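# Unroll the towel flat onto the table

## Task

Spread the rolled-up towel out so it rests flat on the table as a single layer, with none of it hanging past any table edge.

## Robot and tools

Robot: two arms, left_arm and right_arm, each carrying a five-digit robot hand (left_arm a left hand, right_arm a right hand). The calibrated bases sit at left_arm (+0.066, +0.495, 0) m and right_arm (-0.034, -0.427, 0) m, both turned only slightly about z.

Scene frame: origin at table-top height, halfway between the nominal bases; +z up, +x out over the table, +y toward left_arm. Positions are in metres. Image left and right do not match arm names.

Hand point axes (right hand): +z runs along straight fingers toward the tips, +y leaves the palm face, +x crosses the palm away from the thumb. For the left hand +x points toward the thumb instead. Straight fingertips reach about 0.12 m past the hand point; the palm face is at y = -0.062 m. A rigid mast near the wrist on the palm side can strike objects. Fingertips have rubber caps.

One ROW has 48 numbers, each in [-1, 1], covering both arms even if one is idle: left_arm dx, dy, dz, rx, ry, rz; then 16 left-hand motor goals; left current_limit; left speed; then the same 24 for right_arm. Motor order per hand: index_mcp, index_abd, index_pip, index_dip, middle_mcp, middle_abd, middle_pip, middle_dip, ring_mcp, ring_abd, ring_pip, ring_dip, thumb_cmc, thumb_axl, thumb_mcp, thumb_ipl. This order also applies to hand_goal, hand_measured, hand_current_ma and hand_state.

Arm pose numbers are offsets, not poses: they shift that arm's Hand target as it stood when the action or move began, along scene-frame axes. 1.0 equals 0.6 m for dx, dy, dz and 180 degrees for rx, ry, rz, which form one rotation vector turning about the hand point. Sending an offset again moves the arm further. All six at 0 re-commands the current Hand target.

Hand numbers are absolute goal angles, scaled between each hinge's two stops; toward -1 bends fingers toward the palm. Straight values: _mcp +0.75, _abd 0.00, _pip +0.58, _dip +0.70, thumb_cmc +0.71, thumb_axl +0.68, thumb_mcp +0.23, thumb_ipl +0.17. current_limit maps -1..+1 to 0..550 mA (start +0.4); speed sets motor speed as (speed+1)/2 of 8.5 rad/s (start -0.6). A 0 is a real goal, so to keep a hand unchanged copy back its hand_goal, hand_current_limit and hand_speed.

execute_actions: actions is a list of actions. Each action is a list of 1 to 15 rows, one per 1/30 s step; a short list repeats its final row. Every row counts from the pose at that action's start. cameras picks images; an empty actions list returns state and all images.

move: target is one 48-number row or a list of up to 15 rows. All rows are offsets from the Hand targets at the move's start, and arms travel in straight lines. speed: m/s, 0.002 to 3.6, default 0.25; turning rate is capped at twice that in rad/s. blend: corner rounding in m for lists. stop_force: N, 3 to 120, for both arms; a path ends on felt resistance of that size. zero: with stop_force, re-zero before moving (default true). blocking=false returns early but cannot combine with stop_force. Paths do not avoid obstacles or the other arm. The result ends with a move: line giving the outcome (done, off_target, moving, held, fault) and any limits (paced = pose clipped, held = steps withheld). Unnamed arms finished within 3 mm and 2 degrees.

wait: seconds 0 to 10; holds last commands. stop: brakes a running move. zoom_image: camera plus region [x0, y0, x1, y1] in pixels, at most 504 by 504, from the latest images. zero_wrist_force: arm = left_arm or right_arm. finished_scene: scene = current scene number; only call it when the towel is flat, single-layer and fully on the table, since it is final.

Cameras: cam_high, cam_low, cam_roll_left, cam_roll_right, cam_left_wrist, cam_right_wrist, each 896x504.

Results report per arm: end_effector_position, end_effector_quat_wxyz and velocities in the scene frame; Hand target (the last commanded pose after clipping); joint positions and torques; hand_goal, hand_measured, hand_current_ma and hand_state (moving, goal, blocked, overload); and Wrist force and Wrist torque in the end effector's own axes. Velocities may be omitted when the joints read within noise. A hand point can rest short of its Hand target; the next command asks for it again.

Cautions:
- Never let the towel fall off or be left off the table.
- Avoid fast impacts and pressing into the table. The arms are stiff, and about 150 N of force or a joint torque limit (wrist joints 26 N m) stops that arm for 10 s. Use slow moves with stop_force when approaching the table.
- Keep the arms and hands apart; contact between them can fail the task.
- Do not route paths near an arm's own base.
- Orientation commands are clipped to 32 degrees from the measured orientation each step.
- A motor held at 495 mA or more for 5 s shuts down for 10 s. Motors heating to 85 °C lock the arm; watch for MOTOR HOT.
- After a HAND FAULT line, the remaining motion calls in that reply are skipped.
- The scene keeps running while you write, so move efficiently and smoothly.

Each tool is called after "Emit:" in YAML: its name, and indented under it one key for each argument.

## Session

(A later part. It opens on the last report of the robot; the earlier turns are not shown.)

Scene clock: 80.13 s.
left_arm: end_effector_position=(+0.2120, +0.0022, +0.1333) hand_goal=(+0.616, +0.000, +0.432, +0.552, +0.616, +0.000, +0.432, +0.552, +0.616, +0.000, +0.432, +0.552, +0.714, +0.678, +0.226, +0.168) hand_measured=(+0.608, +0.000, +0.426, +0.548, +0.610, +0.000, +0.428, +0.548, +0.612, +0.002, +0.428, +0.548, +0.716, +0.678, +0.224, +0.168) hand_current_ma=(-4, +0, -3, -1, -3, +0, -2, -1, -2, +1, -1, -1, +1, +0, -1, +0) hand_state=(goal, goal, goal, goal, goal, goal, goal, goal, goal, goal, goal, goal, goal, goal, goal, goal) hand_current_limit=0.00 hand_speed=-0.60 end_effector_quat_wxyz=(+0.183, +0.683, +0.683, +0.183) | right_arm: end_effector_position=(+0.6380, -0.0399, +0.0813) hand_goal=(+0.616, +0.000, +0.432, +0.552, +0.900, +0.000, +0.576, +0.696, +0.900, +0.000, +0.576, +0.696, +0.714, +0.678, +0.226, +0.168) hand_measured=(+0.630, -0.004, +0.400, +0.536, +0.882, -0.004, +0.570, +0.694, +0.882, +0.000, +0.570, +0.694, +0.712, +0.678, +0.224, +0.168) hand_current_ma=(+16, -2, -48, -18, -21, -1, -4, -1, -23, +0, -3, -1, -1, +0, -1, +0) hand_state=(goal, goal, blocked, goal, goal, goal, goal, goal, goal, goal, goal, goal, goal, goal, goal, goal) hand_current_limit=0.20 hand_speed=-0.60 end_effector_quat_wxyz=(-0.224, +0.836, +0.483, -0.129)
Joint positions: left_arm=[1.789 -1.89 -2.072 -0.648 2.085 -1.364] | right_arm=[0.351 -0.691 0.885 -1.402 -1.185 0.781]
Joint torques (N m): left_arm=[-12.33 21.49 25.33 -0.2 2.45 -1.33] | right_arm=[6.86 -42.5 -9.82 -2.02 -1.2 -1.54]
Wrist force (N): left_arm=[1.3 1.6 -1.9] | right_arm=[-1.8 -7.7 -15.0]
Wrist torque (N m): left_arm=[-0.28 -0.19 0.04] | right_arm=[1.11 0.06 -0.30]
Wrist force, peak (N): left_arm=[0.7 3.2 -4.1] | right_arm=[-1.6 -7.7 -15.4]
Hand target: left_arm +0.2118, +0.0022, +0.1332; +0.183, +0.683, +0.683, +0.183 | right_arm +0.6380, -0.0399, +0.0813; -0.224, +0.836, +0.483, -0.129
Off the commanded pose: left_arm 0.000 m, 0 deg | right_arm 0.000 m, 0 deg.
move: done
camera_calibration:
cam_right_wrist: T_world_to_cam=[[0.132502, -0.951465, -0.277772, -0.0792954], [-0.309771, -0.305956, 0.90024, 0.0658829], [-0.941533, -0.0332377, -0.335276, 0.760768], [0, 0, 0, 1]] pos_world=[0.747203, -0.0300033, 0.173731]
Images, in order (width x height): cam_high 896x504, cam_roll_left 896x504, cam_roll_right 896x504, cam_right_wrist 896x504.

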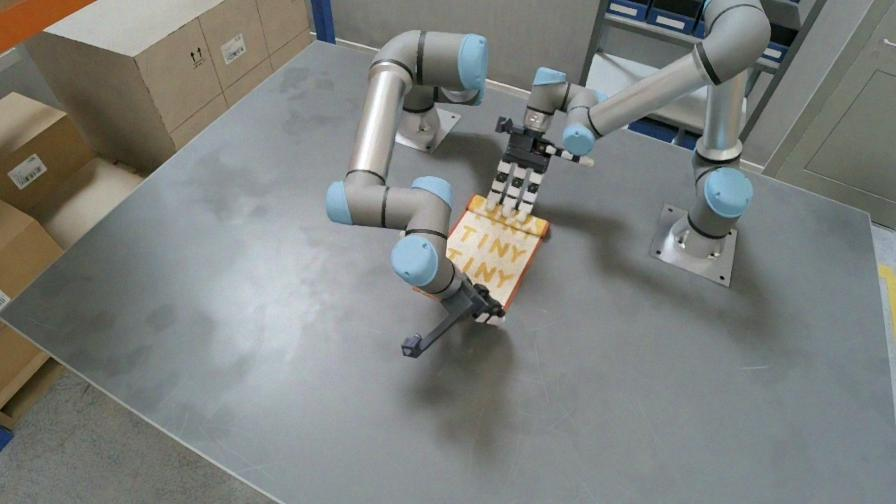

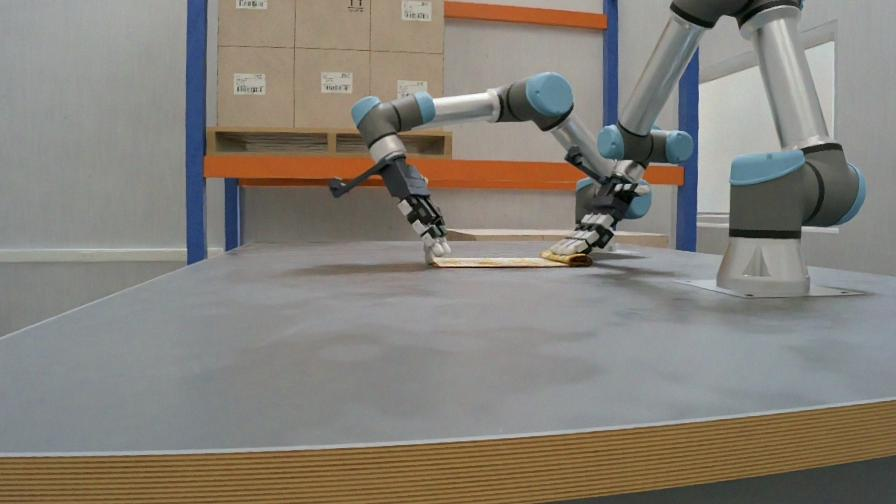

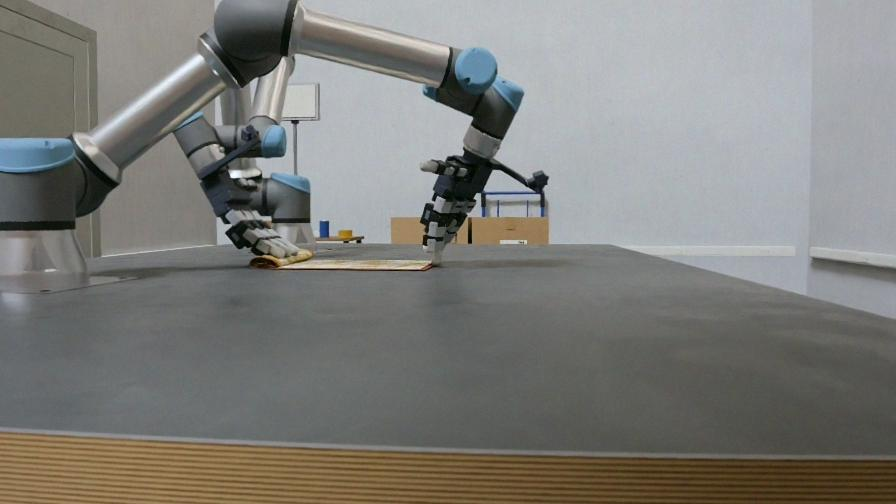

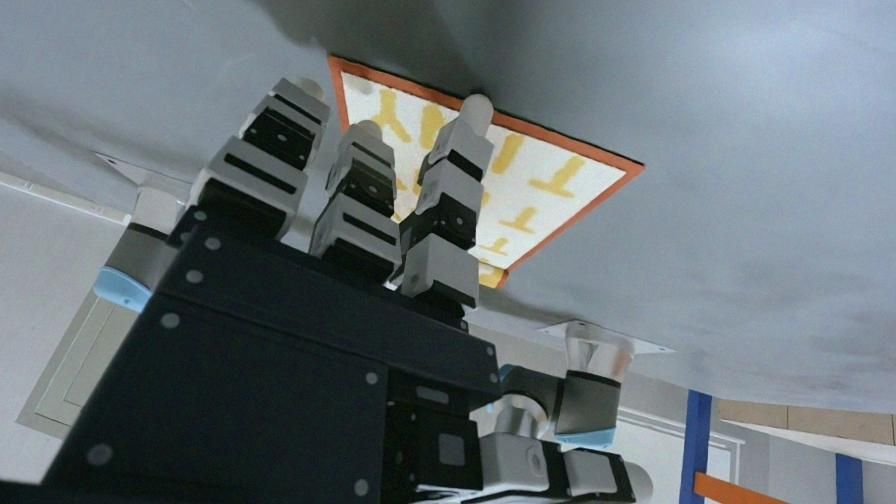

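Emit:
move:
  target:
    - [0,0,0.06,0,0,0,0.616,0,0.431,0.551,0.616,0,0.431,0.551,0.616,0,0.431,0.551,0.714,0.678,0.226,0.168,0.0,-0.6,0,0,0,0,0,0,0.616,0,0.431,0.551,0.9,0,0.576,0.696,0.9,0,0.576,0.696,0.714,0.678,0.226,0.168,0.2,-0.6]
    - [0.075,0,0.06,0,0,0,0.616,0,0.431,0.551,0.616,0,0.431,0.551,0.616,0,0.431,0.551,0.714,0.678,0.226,0.168,0.0,-0.6,0,0,0,0,0,0,0.616,0,0.431,0.551,0.9,0,0.576,0.696,0.9,0,0.576,0.696,0.714,0.678,0.226,0.168,0.2,-0.6]
    - [0.075,0,0.005,0,0,0,0.616,0,0.431,0.551,0.616,0,0.431,0.551,0.616,0,0.431,0.551,0.714,0.678,0.226,0.168,0.0,-0.6,0,0,0,0,0,0,0.616,0,0.431,0.551,0.9,0,0.576,0.696,0.9,0,0.576,0.696,0.714,0.678,0.226,0.168,0.2,-0.6]
    - [-0.05,0,-0.003,0,0,0,0.616,0,0.431,0.551,0.616,0,0.431,0.551,0.616,0,0.431,0.551,0.714,0.678,0.226,0.168,0.0,-0.6,0,0,0,0,0,0,0.616,0,0.431,0.551,0.9,0,0.576,0.696,0.9,0,0.576,0.696,0.714,0.678,0.226,0.168,0.2,-0.6]
  speed: [0.15,0.15,0.08,0.06]
  blend: [0.01,0.01,0,0]
  cameras: ["cam_high","cam_roll_left","cam_right_wrist","cam_roll_right"]

Emit:
zoom_image:
  camera: "cam_roll_left"
  region: [525, 220, 645, 280]

Emit:
zoom_image:
  camera: "cam_high"
  region: [420, 160, 580, 290]

Scene clock: 83.93 s.
left_arm: end_effector_position=(+0.1820, +0.0022, +0.1314) hand_goal=(+0.616, +0.000, +0.432, +0.552, +0.616, +0.000, +0.432, +0.552, +0.616, +0.000, +0.432, +0.552, +0.714, +0.678, +0.226, +0.168) hand_measured=(+0.610, +0.000, +0.426, +0.550, +0.612, +0.002, +0.428, +0.550, +0.614, +0.002, +0.428, +0.550, +0.716, +0.678, +0.224, +0.168) hand_current_ma=(-3, +0, -2, -1, -2, +0, -1, -1, -1, +1, -1, -1, +1, +0, -1, +0) hand_state=(goal, goal, goal, goal, goal, goal, goal, goal, goal, goal, goal, goal, goal, goal, goal, goal) hand_current_limit=0.00 hand_speed=-0.60 end_effector_quat_wxyz=(+0.183, +0.683, +0.683, +0.183) | right_arm: end_effector_position=(+0.6380, -0.0399, +0.0813) hand_goal=(+0.616, +0.000, +0.432, +0.552, +0.900, +0.000, +0.576, +0.696, +0.900, +0.000, +0.576, +0.696, +0.714, +0.678, +0.226, +0.168) hand_measured=(+0.630, -0.004, +0.400, +0.536, +0.882, -0.004, +0.570, +0.694, +0.882, +0.000, +0.570, +0.694, +0.712, +0.678, +0.224, +0.168) hand_current_ma=(+16, -2, -48, -18, -21, -1, -4, -1, -23, +0, -3, -1, -1, +0, -1, +0) hand_state=(goal, goal, blocked, goal, goal, goal, goal, goal, goal, goal, goal, goal, goal, goal, goal, goal) hand_current_limit=0.20 hand_speed=-0.60 end_effector_quat_wxyz=(-0.224, +0.836, +0.483, -0.129)
Joint positions: left_arm=[1.73 -1.893 -2.062 -0.688 2.09 -1.432] | right_arm=[0.351 -0.691 0.885 -1.402 -1.185 0.781]
Joint torques (N m): left_arm=[-11.03 19.58 25.36 -0.55 2.44 -1.53] | right_arm=[6.7 -42.89 -10.16 -2.11 -1.27 -1.7]
Wrist force (N): left_arm=[1.3 1.3 -1.2] | right_arm=[-1.6 -7.4 -14.6]
Wrist torque (N m): left_arm=[-0.26 -0.19 0.04] | right_arm=[1.12 0.02 -0.28]
Wrist force, peak (N): left_arm=[1.6 2.5 -3.5] | right_arm=[-1.7 -7.8 -15.2]
Hand target: left_arm +0.1818, +0.0022, +0.1314; +0.183, +0.683, +0.683, +0.183 | right_arm +0.6380, -0.0399, +0.0813; -0.224, +0.836, +0.483, -0.129
Off the commanded pose: left_arm 0.000 m, 0 deg | right_arm 0.000 m, 0 deg.
move: done
camera_calibration:
cam_right_wrist: T_world_to_cam=[[0.132502, -0.951465, -0.277772, -0.0792954], [-0.309771, -0.305956, 0.90024, 0.0658829], [-0.941533, -0.0332377, -0.335276, 0.760768], [0, 0, 0, 1]] pos_world=[0.747203, -0.0300033, 0.173731]
Images, in order (width x height): cam_high 896x504, cam_roll_left 896x504, cam_roll_right 896x504, cam_right_wrist 896x504.

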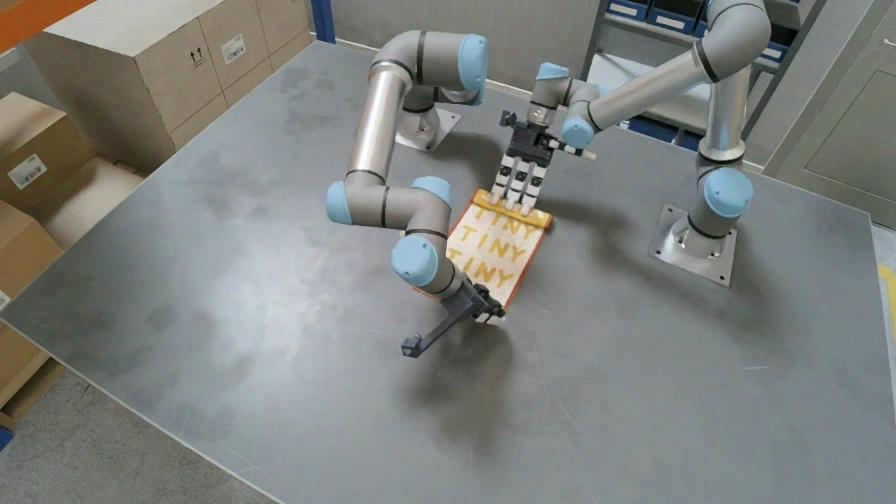

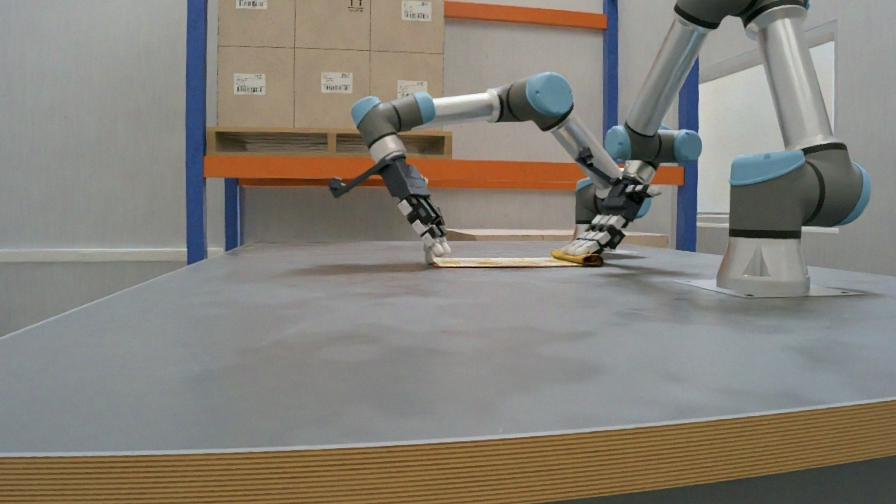

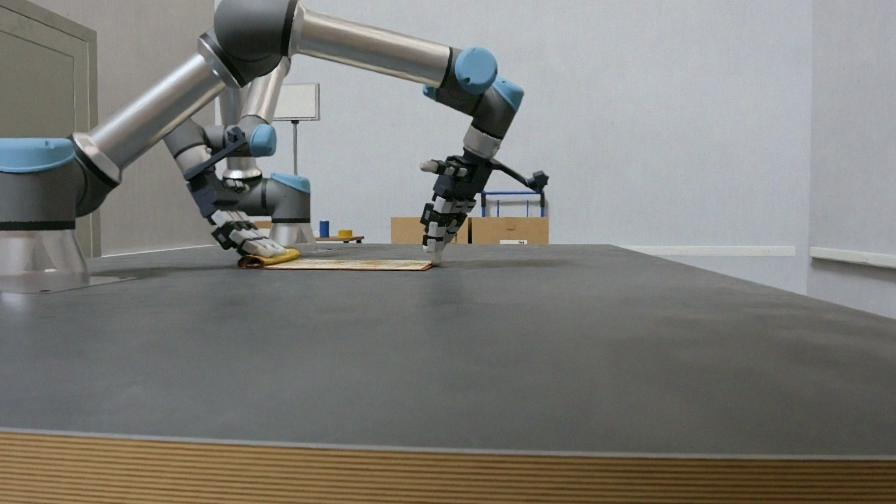

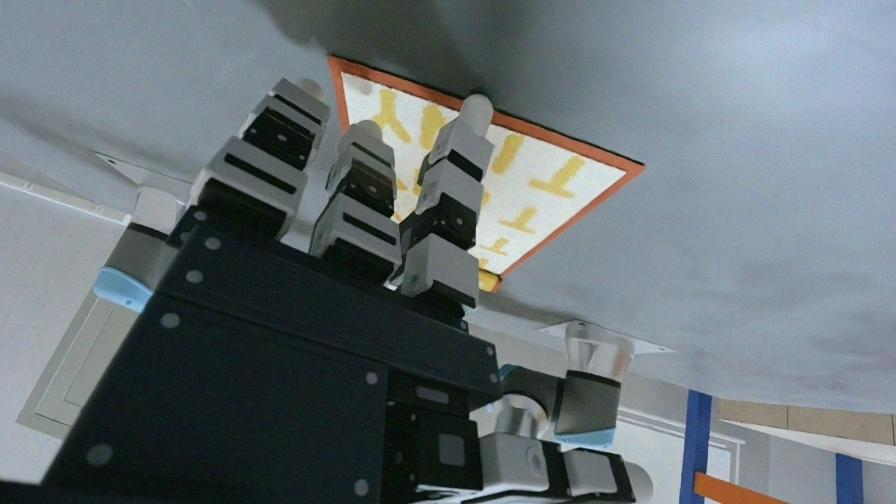

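Scaled by 4.200 from the camera's 896x504 image, which has a finer 1280x720 frame.

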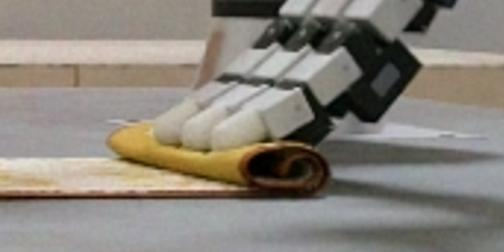

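Scaled by 3.150 from the camera's 896x504 image, which has a finer 1280x720 frame.

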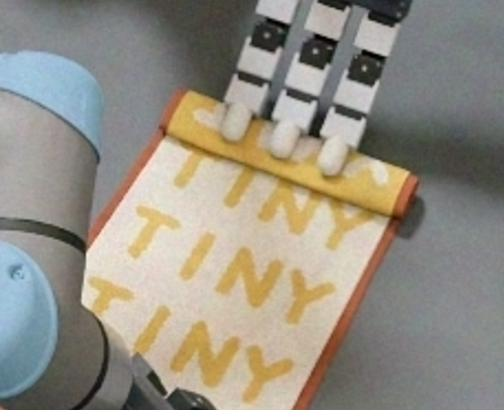

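Emit:
move:
  target:
    - [0,0,0.06,0,0,0,0.616,0,0.431,0.551,0.616,0,0.431,0.551,0.616,0,0.431,0.551,0.714,0.678,0.226,0.168,0.0,-0.6,0,0,0,0,0,0,0.616,0,0.431,0.551,0.9,0,0.576,0.696,0.9,0,0.576,0.696,0.714,0.678,0.226,0.168,0.2,-0.6]
    - [0.075,0,0.06,0,0,0,0.616,0,0.431,0.551,0.616,0,0.431,0.551,0.616,0,0.431,0.551,0.714,0.678,0.226,0.168,0.0,-0.6,0,0,0,0,0,0,0.616,0,0.431,0.551,0.9,0,0.576,0.696,0.9,0,0.576,0.696,0.714,0.678,0.226,0.168,0.2,-0.6]
    - [0.075,0,0.003,0,0,0,0.616,0,0.431,0.551,0.616,0,0.431,0.551,0.616,0,0.431,0.551,0.714,0.678,0.226,0.168,0.0,-0.6,0,0,0,0,0,0,0.616,0,0.431,0.551,0.9,0,0.576,0.696,0.9,0,0.576,0.696,0.714,0.678,0.226,0.168,0.2,-0.6]
    - [-0.045,0,-0.003,0,0,0,0.616,0,0.431,0.551,0.616,0,0.431,0.551,0.616,0,0.431,0.551,0.714,0.678,0.226,0.168,0.0,-0.6,0,0,0,0,0,0,0.616,0,0.431,0.551,0.9,0,0.576,0.696,0.9,0,0.576,0.696,0.714,0.678,0.226,0.168,0.2,-0.6]
  speed: [0.15,0.15,0.08,0.06]
  blend: [0.01,0.01,0,0]
  cameras: ["cam_high","cam_roll_left","cam_left_wrist","cam_roll_right"]

Emit:
zoom_image:
  camera: "cam_roll_left"
  region: [545, 220, 665, 280]

Emit:
zoom_image:
  camera: "cam_high"
  region: [420, 160, 580, 290]

Scene clock: 87.70 s.
left_arm: end_effector_position=(+0.1550, +0.0022, +0.1296) hand_goal=(+0.616, +0.000, +0.432, +0.552, +0.616, +0.000, +0.432, +0.552, +0.616, +0.000, +0.432, +0.552, +0.714, +0.678, +0.226, +0.168) hand_measured=(+0.612, +0.000, +0.428, +0.550, +0.614, +0.002, +0.430, +0.550, +0.614, +0.002, +0.430, +0.550, +0.716, +0.678, +0.224, +0.168) hand_current_ma=(-1, +0, -1, -1, -1, +0, -1, -1, +0, +1, -1, -1, +1, +0, -1, +0) hand_state=(goal, goal, goal, goal, goal, goal, goal, goal, goal, goal, goal, goal, goal, goal, goal, goal) hand_current_limit=0.00 hand_speed=-0.60 end_effector_quat_wxyz=(+0.183, +0.683, +0.683, +0.183) | right_arm: end_effector_position=(+0.6380, -0.0399, +0.0813) hand_goal=(+0.616, +0.000, +0.432, +0.552, +0.900, +0.000, +0.576, +0.696, +0.900, +0.000, +0.576, +0.696, +0.714, +0.678, +0.226, +0.168) hand_measured=(+0.630, -0.004, +0.400, +0.536, +0.882, -0.004, +0.570, +0.694, +0.882, +0.000, +0.570, +0.694, +0.712, +0.678, +0.224, +0.168) hand_current_ma=(+16, -2, -48, -18, -21, -1, -4, -1, -23, +0, -3, -1, -1, +0, -1, +0) hand_state=(goal, goal, blocked, goal, goal, goal, goal, goal, goal, goal, goal, goal, goal, goal, goal, goal) hand_current_limit=0.20 hand_speed=-0.60 end_effector_quat_wxyz=(-0.224, +0.836, +0.483, -0.129)
Joint positions: left_arm=[1.677 -1.898 -2.049 -0.726 2.093 -1.493] | right_arm=[0.351 -0.691 0.885 -1.402 -1.185 0.781]
Joint torques (N m): left_arm=[-8.91 19.26 25.14 -0.72 2.6 -1.17] | right_arm=[6.75 -42.99 -9.81 -1.99 -1.14 -1.78]
Wrist force (N): left_arm=[1.2 1.0 -1.5] | right_arm=[-1.5 -7.6 -14.9]
Wrist torque (N m): left_arm=[-0.23 -0.21 0.03] | right_arm=[1.11 0.01 -0.27]
Wrist force, peak (N): left_arm=[1.3 1.2 -2.9] | right_arm=[-1.9 -7.7 -15.4]
Hand target: left_arm +0.1548, +0.0022, +0.1296; +0.183, +0.683, +0.683, +0.183 | right_arm +0.6380, -0.0399, +0.0813; -0.224, +0.836, +0.483, -0.129
Off the commanded pose: left_arm 0.000 m, 0 deg | right_arm 0.000 m, 0 deg.
move: done
camera_calibration:
cam_left_wrist: T_world_to_cam=[[-0.577558, -0.764798, -0.285501, 0.0917787], [-0.798689, 0.457028, 0.391436, 0.0245335], [-0.168887, 0.454104, -0.874795, 0.259305], [0, 0, 0, 1]] pos_world=[0.116395, -0.0587715, 0.243438]
Images, in order (width x height): cam_high 896x504, cam_roll_left 896x504, cam_roll_right 896x504, cam_left_wrist 896x504.

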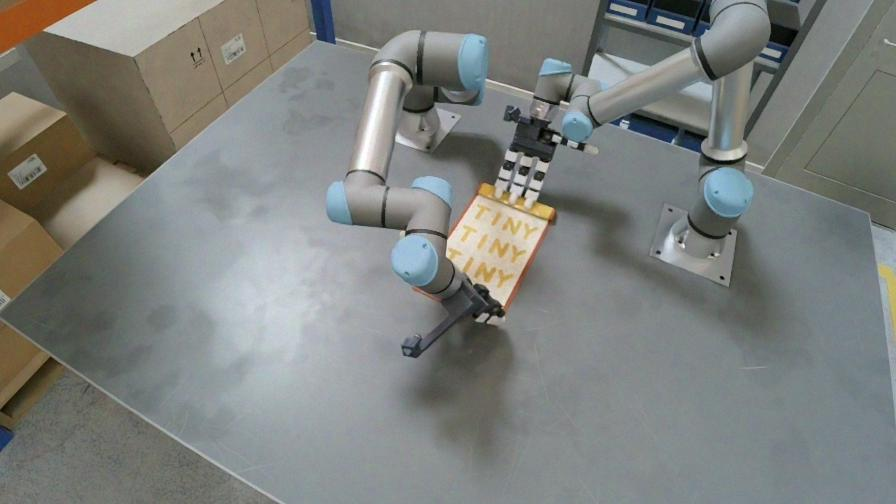

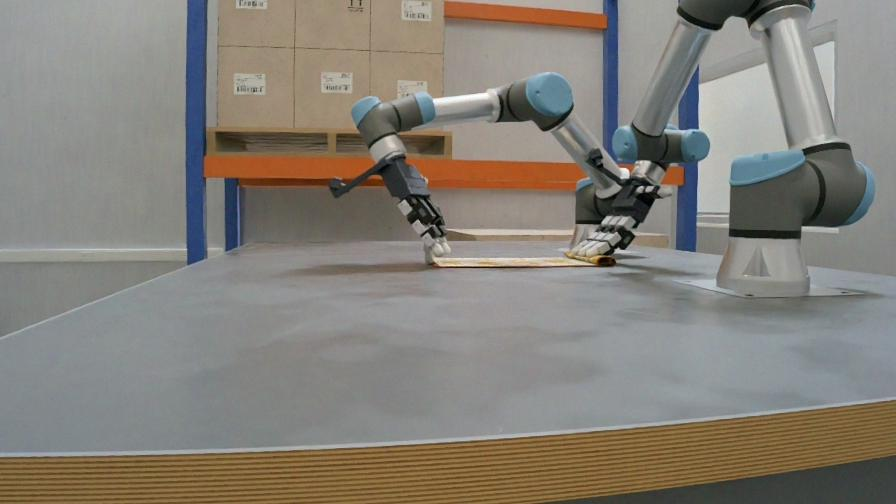

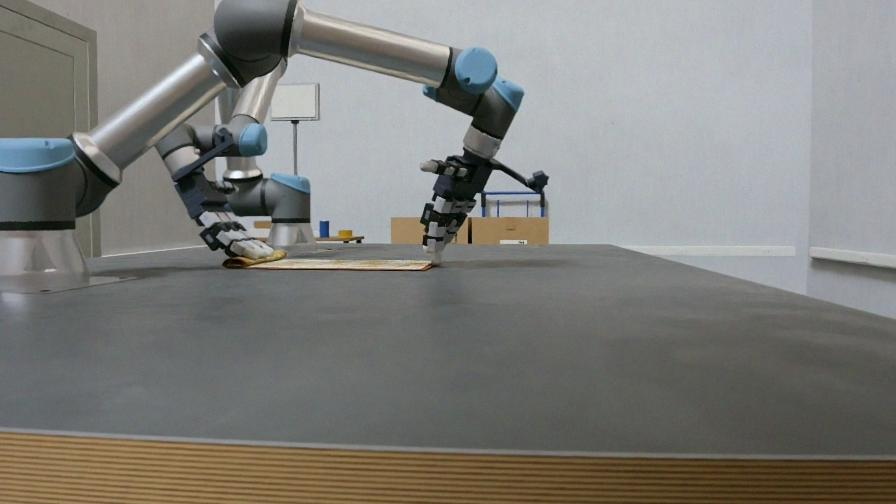

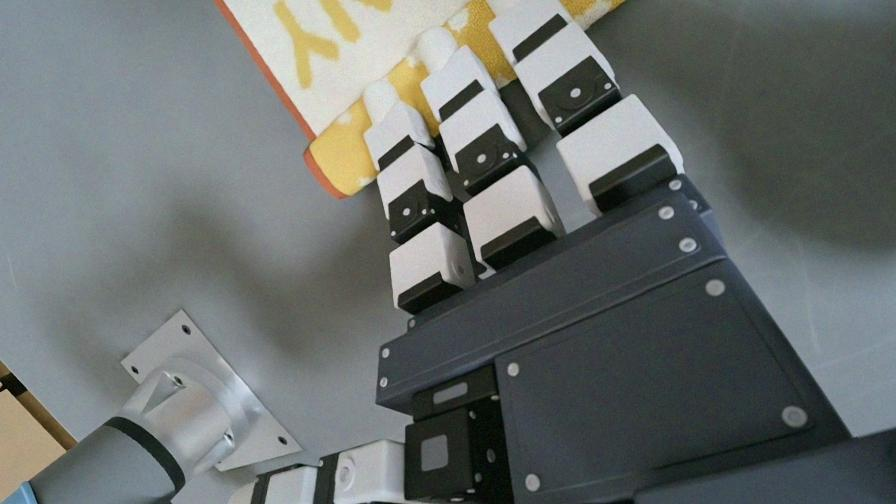

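Scaled by 4.200 from the camera's 896x504 image, which has a finer 1280x720 frame.

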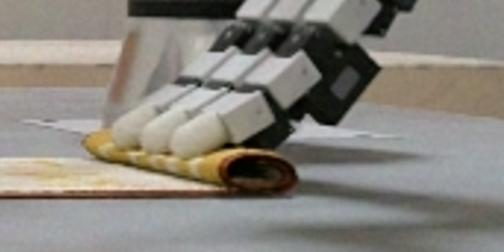

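Scaled by 3.150 from the camera's 896x504 image, which has a finer 1280x720 frame.

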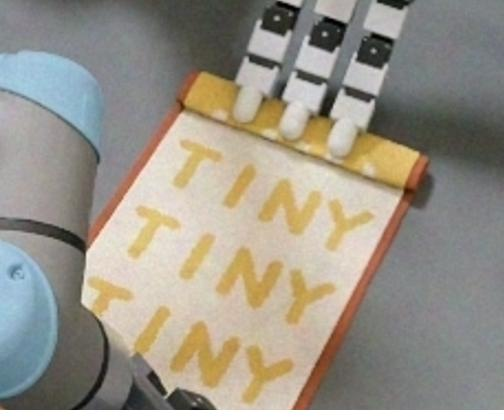

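Emit:
move:
  target:
    - [0,0,0.06,0,0,0,0.616,0,0.431,0.551,0.616,0,0.431,0.551,0.616,0,0.431,0.551,0.714,0.678,0.226,0.168,0.0,-0.6,0,0,0,0,0,0,0.616,0,0.431,0.551,0.9,0,0.576,0.696,0.9,0,0.576,0.696,0.714,0.678,0.226,0.168,0.2,-0.6]
    - [0.068,0,0.06,0,0,0,0.616,0,0.431,0.551,0.616,0,0.431,0.551,0.616,0,0.431,0.551,0.714,0.678,0.226,0.168,0.0,-0.6,0,0,0,0,0,0,0.616,0,0.431,0.551,0.9,0,0.576,0.696,0.9,0,0.576,0.696,0.714,0.678,0.226,0.168,0.2,-0.6]
    - [0.068,0,0.003,0,0,0,0.616,0,0.431,0.551,0.616,0,0.431,0.551,0.616,0,0.431,0.551,0.714,0.678,0.226,0.168,0.0,-0.6,0,0,0,0,0,0,0.616,0,0.431,0.551,0.9,0,0.576,0.696,0.9,0,0.576,0.696,0.714,0.678,0.226,0.168,0.2,-0.6]
    - [-0.045,0,-0.003,0,0,0,0.616,0,0.431,0.551,0.616,0,0.431,0.551,0.616,0,0.431,0.551,0.714,0.678,0.226,0.168,0.0,-0.6,0,0,0,0,0,0,0.616,0,0.431,0.551,0.9,0,0.576,0.696,0.9,0,0.576,0.696,0.714,0.678,0.226,0.168,0.2,-0.6]
  speed: [0.15,0.15,0.08,0.06]
  blend: [0.01,0.01,0,0]
  cameras: ["cam_high","cam_roll_left","cam_left_wrist","cam_roll_right"]

Emit:
zoom_image:
  camera: "cam_roll_left"
  region: [565, 220, 685, 280]

Emit:
zoom_image:
  camera: "cam_high"
  region: [420, 160, 580, 290]

Scene clock: 91.17 s.
left_arm: end_effector_position=(+0.1280, +0.0022, +0.1278) hand_goal=(+0.616, +0.000, +0.432, +0.552, +0.616, +0.000, +0.432, +0.552, +0.616, +0.000, +0.432, +0.552, +0.714, +0.678, +0.226, +0.168) hand_measured=(+0.596, +0.000, +0.416, +0.544, +0.594, +0.002, +0.418, +0.546, +0.596, +0.002, +0.418, +0.544, +0.716, +0.678, +0.224, +0.168) hand_current_ma=(-22, +0, -14, -4, -24, +0, -10, -3, -20, +1, -11, -4, +1, +0, -1, +0) hand_state=(blocked, goal, goal, goal, blocked, goal, goal, goal, goal, goal, goal, goal, goal, goal, goal, goal) hand_current_limit=0.00 hand_speed=-0.60 end_effector_quat_wxyz=(+0.183, +0.683, +0.683, +0.183) | right_arm: end_effector_position=(+0.6380, -0.0399, +0.0813) hand_goal=(+0.616, +0.000, +0.432, +0.552, +0.900, +0.000, +0.576, +0.696, +0.900, +0.000, +0.576, +0.696, +0.714, +0.678, +0.226, +0.168) hand_measured=(+0.630, -0.004, +0.402, +0.536, +0.882, -0.004, +0.570, +0.694, +0.882, +0.000, +0.570, +0.694, +0.712, +0.678, +0.224, +0.168) hand_current_ma=(+16, -2, -46, -18, -21, -1, -4, -1, -23, +0, -3, -1, -1, +0, -1, +0) hand_state=(goal, goal, blocked, goal, goal, goal, goal, goal, goal, goal, goal, goal, goal, goal, goal, goal) hand_current_limit=0.20 hand_speed=-0.60 end_effector_quat_wxyz=(-0.224, +0.836, +0.483, -0.129)
Joint positions: left_arm=[1.624 -1.907 -2.032 -0.765 2.095 -1.554] | right_arm=[0.351 -0.691 0.885 -1.402 -1.185 0.781]
Joint torques (N m): left_arm=[-10.91 19 24.17 -1.12 1.78 -1.79] | right_arm=[6.74 -42.89 -10.14 -1.94 -1.09 -1.73]
Wrist force (N): left_arm=[1.2 4.2 -2.8] | right_arm=[-1.6 -7.6 -15.0]
Wrist torque (N m): left_arm=[-0.35 -0.19 -0.04] | right_arm=[1.11 0.03 -0.29]
Wrist force, peak (N): left_arm=[1.2 4.2 -2.8] | right_arm=[-1.7 -7.8 -15.3]
Hand target: left_arm +0.1278, +0.0022, +0.1278; +0.183, +0.683, +0.683, +0.183 | right_arm +0.6380, -0.0399, +0.0813; -0.224, +0.836, +0.483, -0.129
Off the commanded pose: left_arm 0.000 m, 0 deg | right_arm 0.000 m, 0 deg.
move: done
camera_calibration:
cam_left_wrist: T_world_to_cam=[[-0.577536, -0.76481, -0.285512, 0.0756706], [-0.798705, 0.457007, 0.391428, 0.00367542], [-0.168887, 0.454104, -0.874795, 0.25317], [0, 0, 0, 1]] pos_world=[0.0893953, -0.0587715, 0.241638]
Images, in order (width x height): cam_high 896x504, cam_roll_left 896x504, cam_roll_right 896x504, cam_left_wrist 896x504.

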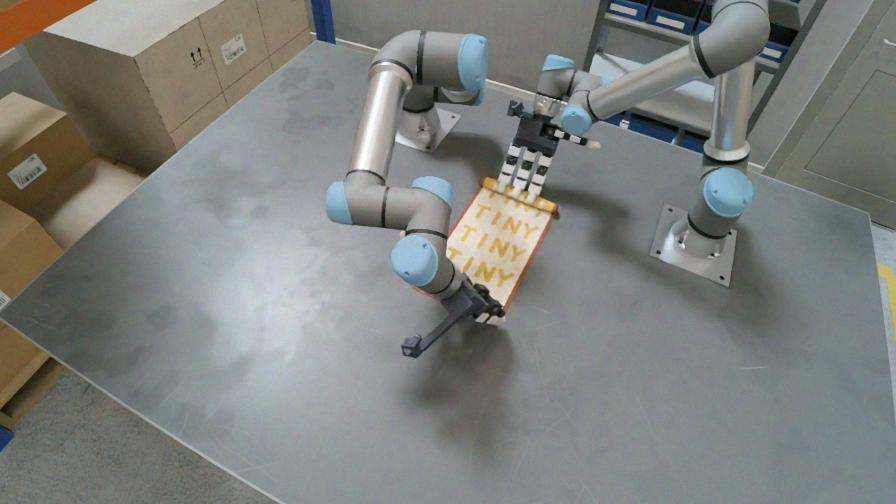

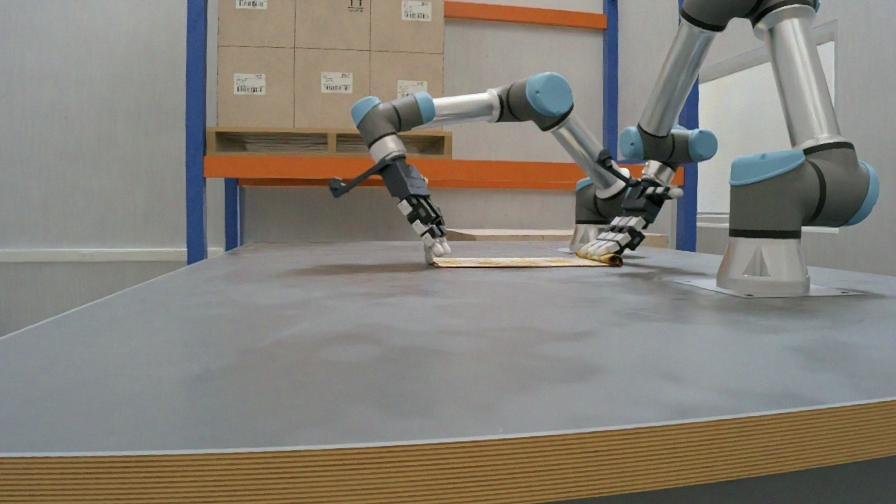

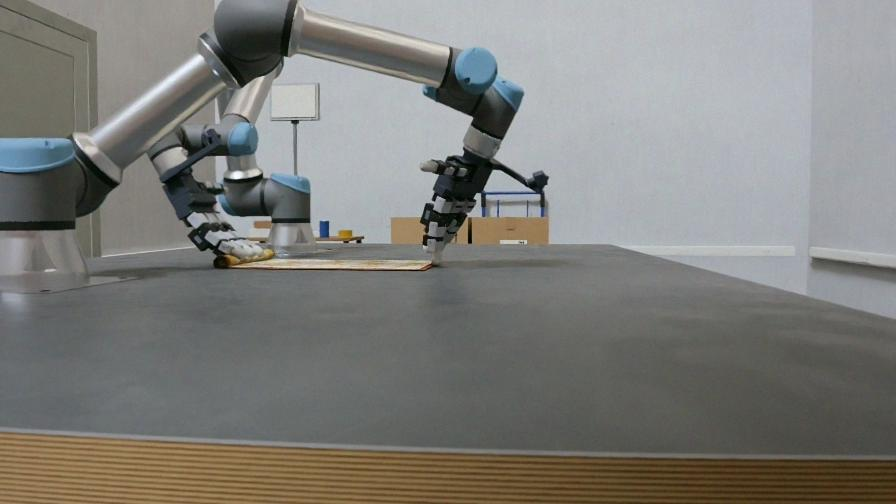

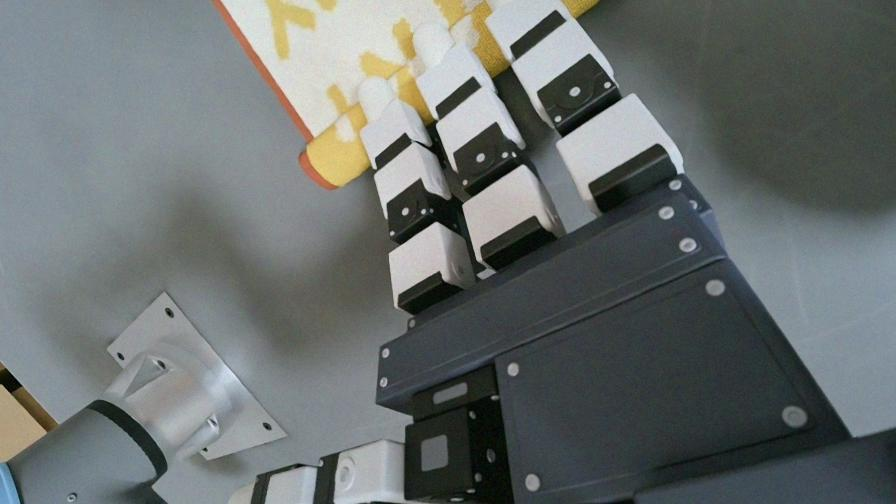

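Scaled by 4.200 from the camera's 896x504 image, which has a finer 1280x720 frame.

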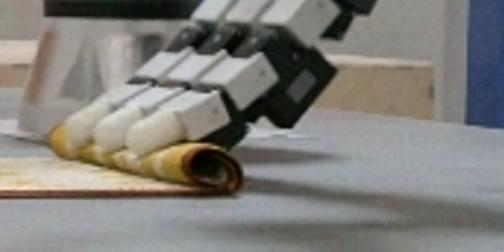

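Scaled by 3.150 from the camera's 896x504 image, which has a finer 1280x720 frame.

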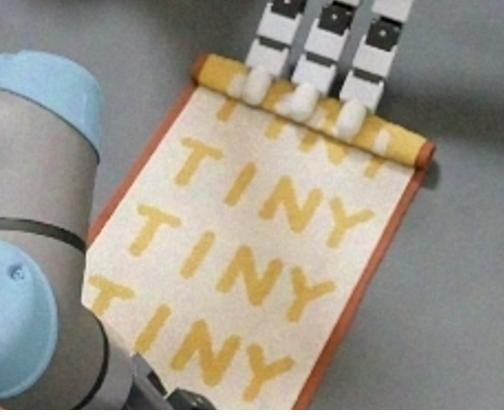

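Emit:
move:
  target:
    - [0,0,0.06,0,0,0,0.616,0,0.431,0.551,0.616,0,0.431,0.551,0.616,0,0.431,0.551,0.714,0.678,0.226,0.168,0.0,-0.6,0,0,0,0,0,0,0.616,0,0.431,0.551,0.9,0,0.576,0.696,0.9,0,0.576,0.696,0.714,0.678,0.226,0.168,0.2,-0.6]
    - [0.042,0,0.06,0,0,0,0.616,0,0.431,0.551,0.616,0,0.431,0.551,0.616,0,0.431,0.551,0.714,0.678,0.226,0.168,0.0,-0.6,0,0,0,0,0,0,0.616,0,0.431,0.551,0.9,0,0.576,0.696,0.9,0,0.576,0.696,0.714,0.678,0.226,0.168,0.2,-0.6]
    - [0.042,0,0.005,0,0,0,0.616,0,0.431,0.551,0.616,0,0.431,0.551,0.616,0,0.431,0.551,0.714,0.678,0.226,0.168,0.0,-0.6,0,0,0,0,0,0,0.616,0,0.431,0.551,0.9,0,0.576,0.696,0.9,0,0.576,0.696,0.714,0.678,0.226,0.168,0.2,-0.6]
    - [-0.055,0,0.0,0,0,0,0.616,0,0.431,0.551,0.616,0,0.431,0.551,0.616,0,0.431,0.551,0.714,0.678,0.226,0.168,0.0,-0.6,0,0,0,0,0,0,0.616,0,0.431,0.551,0.9,0,0.576,0.696,0.9,0,0.576,0.696,0.714,0.678,0.226,0.168,0.2,-0.6]
  speed: [0.15,0.15,0.08,0.06]
  blend: [0.01,0.01,0,0]
  cameras: ["cam_high","cam_roll_left","cam_left_wrist","cam_roll_right"]

Emit:
zoom_image:
  camera: "cam_roll_left"
  region: [565, 220, 685, 280]

Emit:
zoom_image:
  camera: "cam_high"
  region: [420, 160, 580, 290]

Scene clock: 94.53 s.
left_arm: end_effector_position=(+0.0949, +0.0022, +0.1278) hand_goal=(+0.616, +0.000, +0.432, +0.552, +0.616, +0.000, +0.432, +0.552, +0.616, +0.000, +0.432, +0.552, +0.714, +0.678, +0.226, +0.168) hand_measured=(+0.592, +0.000, +0.412, +0.542, +0.612, +0.002, +0.426, +0.546, +0.618, +0.002, +0.430, +0.548, +0.716, +0.678, +0.224, +0.168) hand_current_ma=(-29, +0, -19, -6, -1, +0, -3, -2, +0, +1, -1, -1, +1, +0, -1, +0) hand_state=(blocked, goal, blocked, goal, goal, goal, goal, goal, goal, goal, goal, goal, goal, goal, goal, goal) hand_current_limit=0.00 hand_speed=-0.60 end_effector_quat_wxyz=(+0.183, +0.683, +0.683, +0.183) | right_arm: end_effector_position=(+0.6380, -0.0399, +0.0813) hand_goal=(+0.616, +0.000, +0.432, +0.552, +0.900, +0.000, +0.576, +0.696, +0.900, +0.000, +0.576, +0.696, +0.714, +0.678, +0.226, +0.168) hand_measured=(+0.630, -0.004, +0.402, +0.536, +0.882, -0.004, +0.570, +0.694, +0.882, +0.000, +0.570, +0.694, +0.712, +0.678, +0.224, +0.168) hand_current_ma=(+16, -2, -46, -18, -21, -1, -4, -1, -23, +0, -3, -1, -1, +0, -1, +0) hand_state=(goal, goal, blocked, goal, goal, goal, goal, goal, goal, goal, goal, goal, goal, goal, goal, goal) hand_current_limit=0.20 hand_speed=-0.60 end_effector_quat_wxyz=(-0.224, +0.836, +0.483, -0.129)
Joint positions: left_arm=[1.56 -1.917 -2.003 -0.821 2.094 -1.628] | right_arm=[0.351 -0.691 0.885 -1.402 -1.185 0.781]
Joint torques (N m): left_arm=[-10.11 20.37 24.29 -0.67 -1.41 -1.71] | right_arm=[6.07 -42.95 -9.66 -2.02 -1.12 -1.81]
Wrist force (N): left_arm=[1.2 0.7 -3.3] | right_arm=[-1.7 -7.6 -15.0]
Wrist torque (N m): left_arm=[-0.11 -0.14 0.05] | right_arm=[1.11 0.04 -0.30]
Wrist force, peak (N): left_arm=[1.6 2.8 -5.1] | right_arm=[-1.6 -8.0 -15.3]
Hand target: left_arm +0.0948, +0.0022, +0.1278; +0.183, +0.683, +0.683, +0.183 | right_arm +0.6380, -0.0399, +0.0813; -0.224, +0.836, +0.483, -0.129
Off the commanded pose: left_arm 0.000 m, 0 deg | right_arm 0.000 m, 0 deg.
move: done
camera_calibration:
cam_left_wrist: T_world_to_cam=[[-0.577605, -0.764771, -0.285479, 0.0566101], [-0.798655, 0.457073, 0.391452, -0.0226863], [-0.168887, 0.454104, -0.874796, 0.247597], [0, 0, 0, 1]] pos_world=[0.0563955, -0.0587715, 0.241638]
Images, in order (width x height): cam_high 896x504, cam_roll_left 896x504, cam_roll_right 896x504, cam_left_wrist 896x504.

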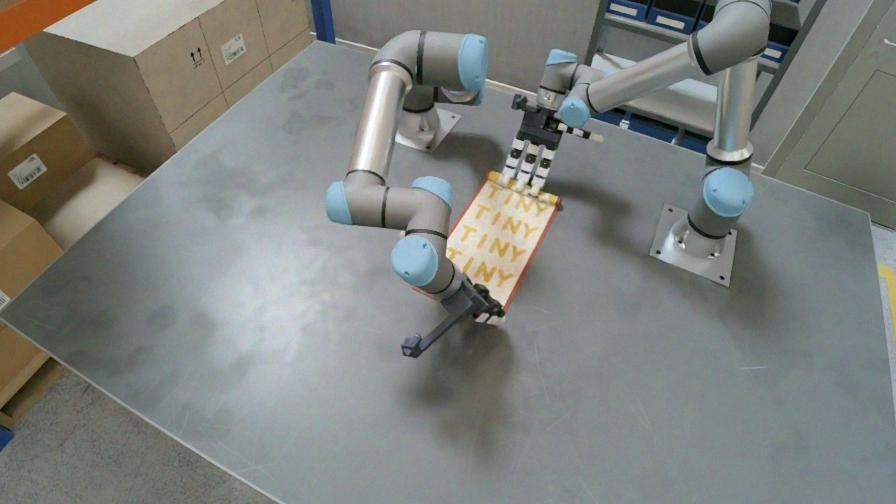

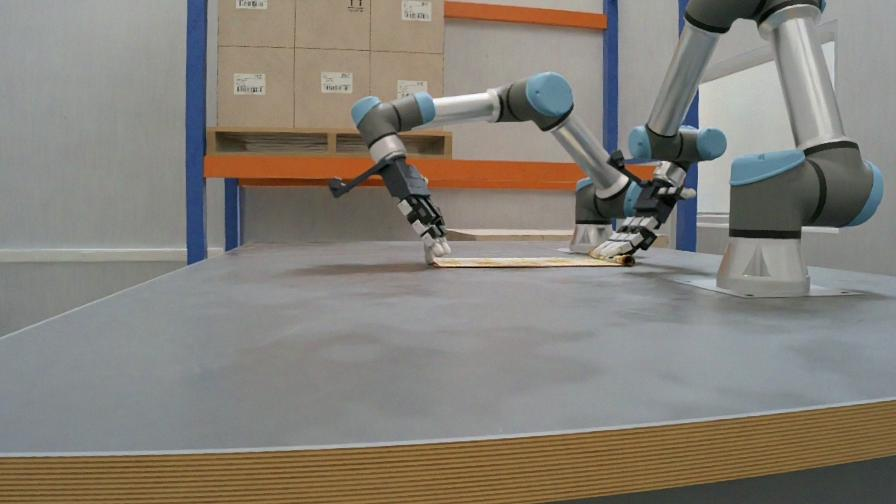

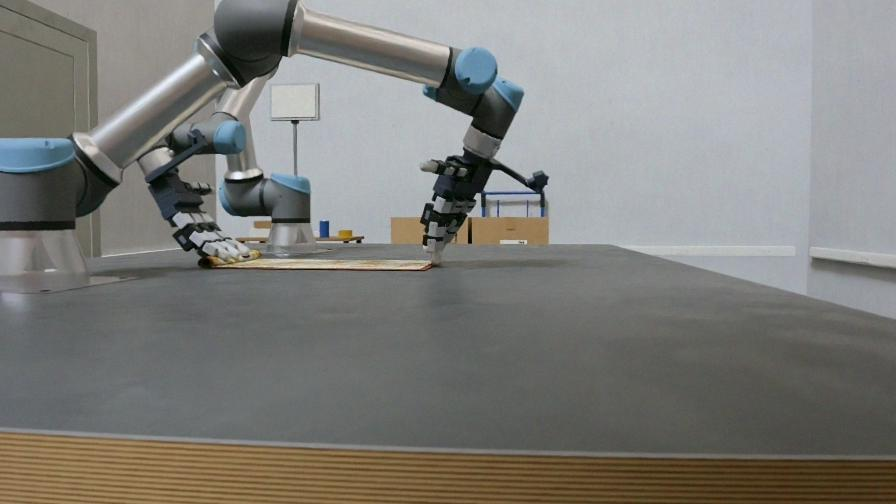

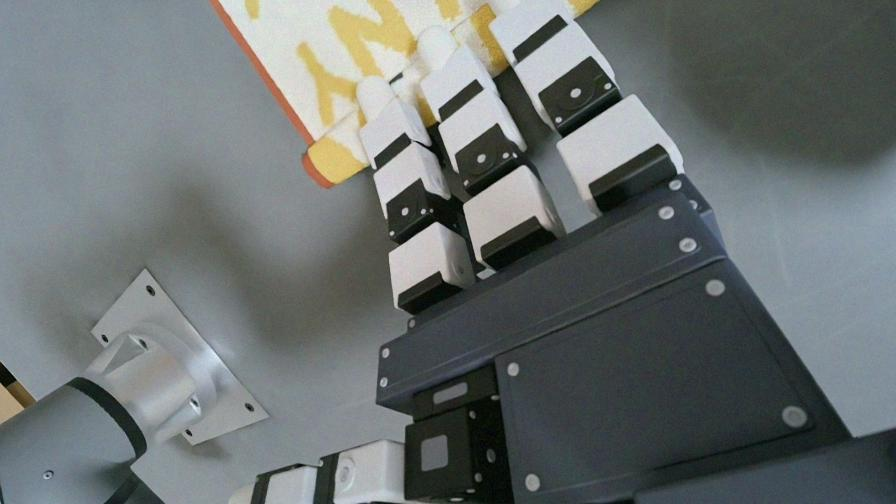

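Scaled by 4.200 from the camera's 896x504 image, which has a finer 1280x720 frame.

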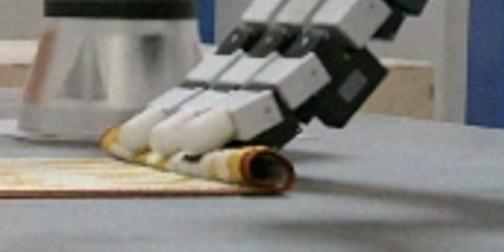

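Scaled by 3.150 from the camera's 896x504 image, which has a finer 1280x720 frame.

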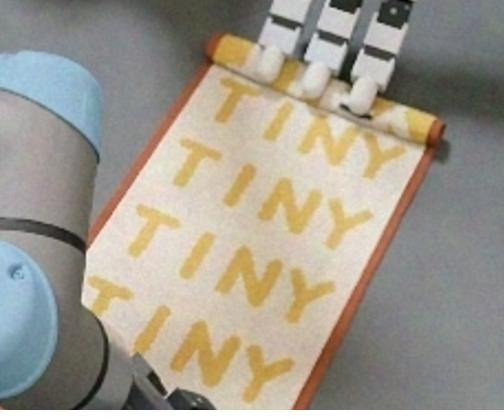

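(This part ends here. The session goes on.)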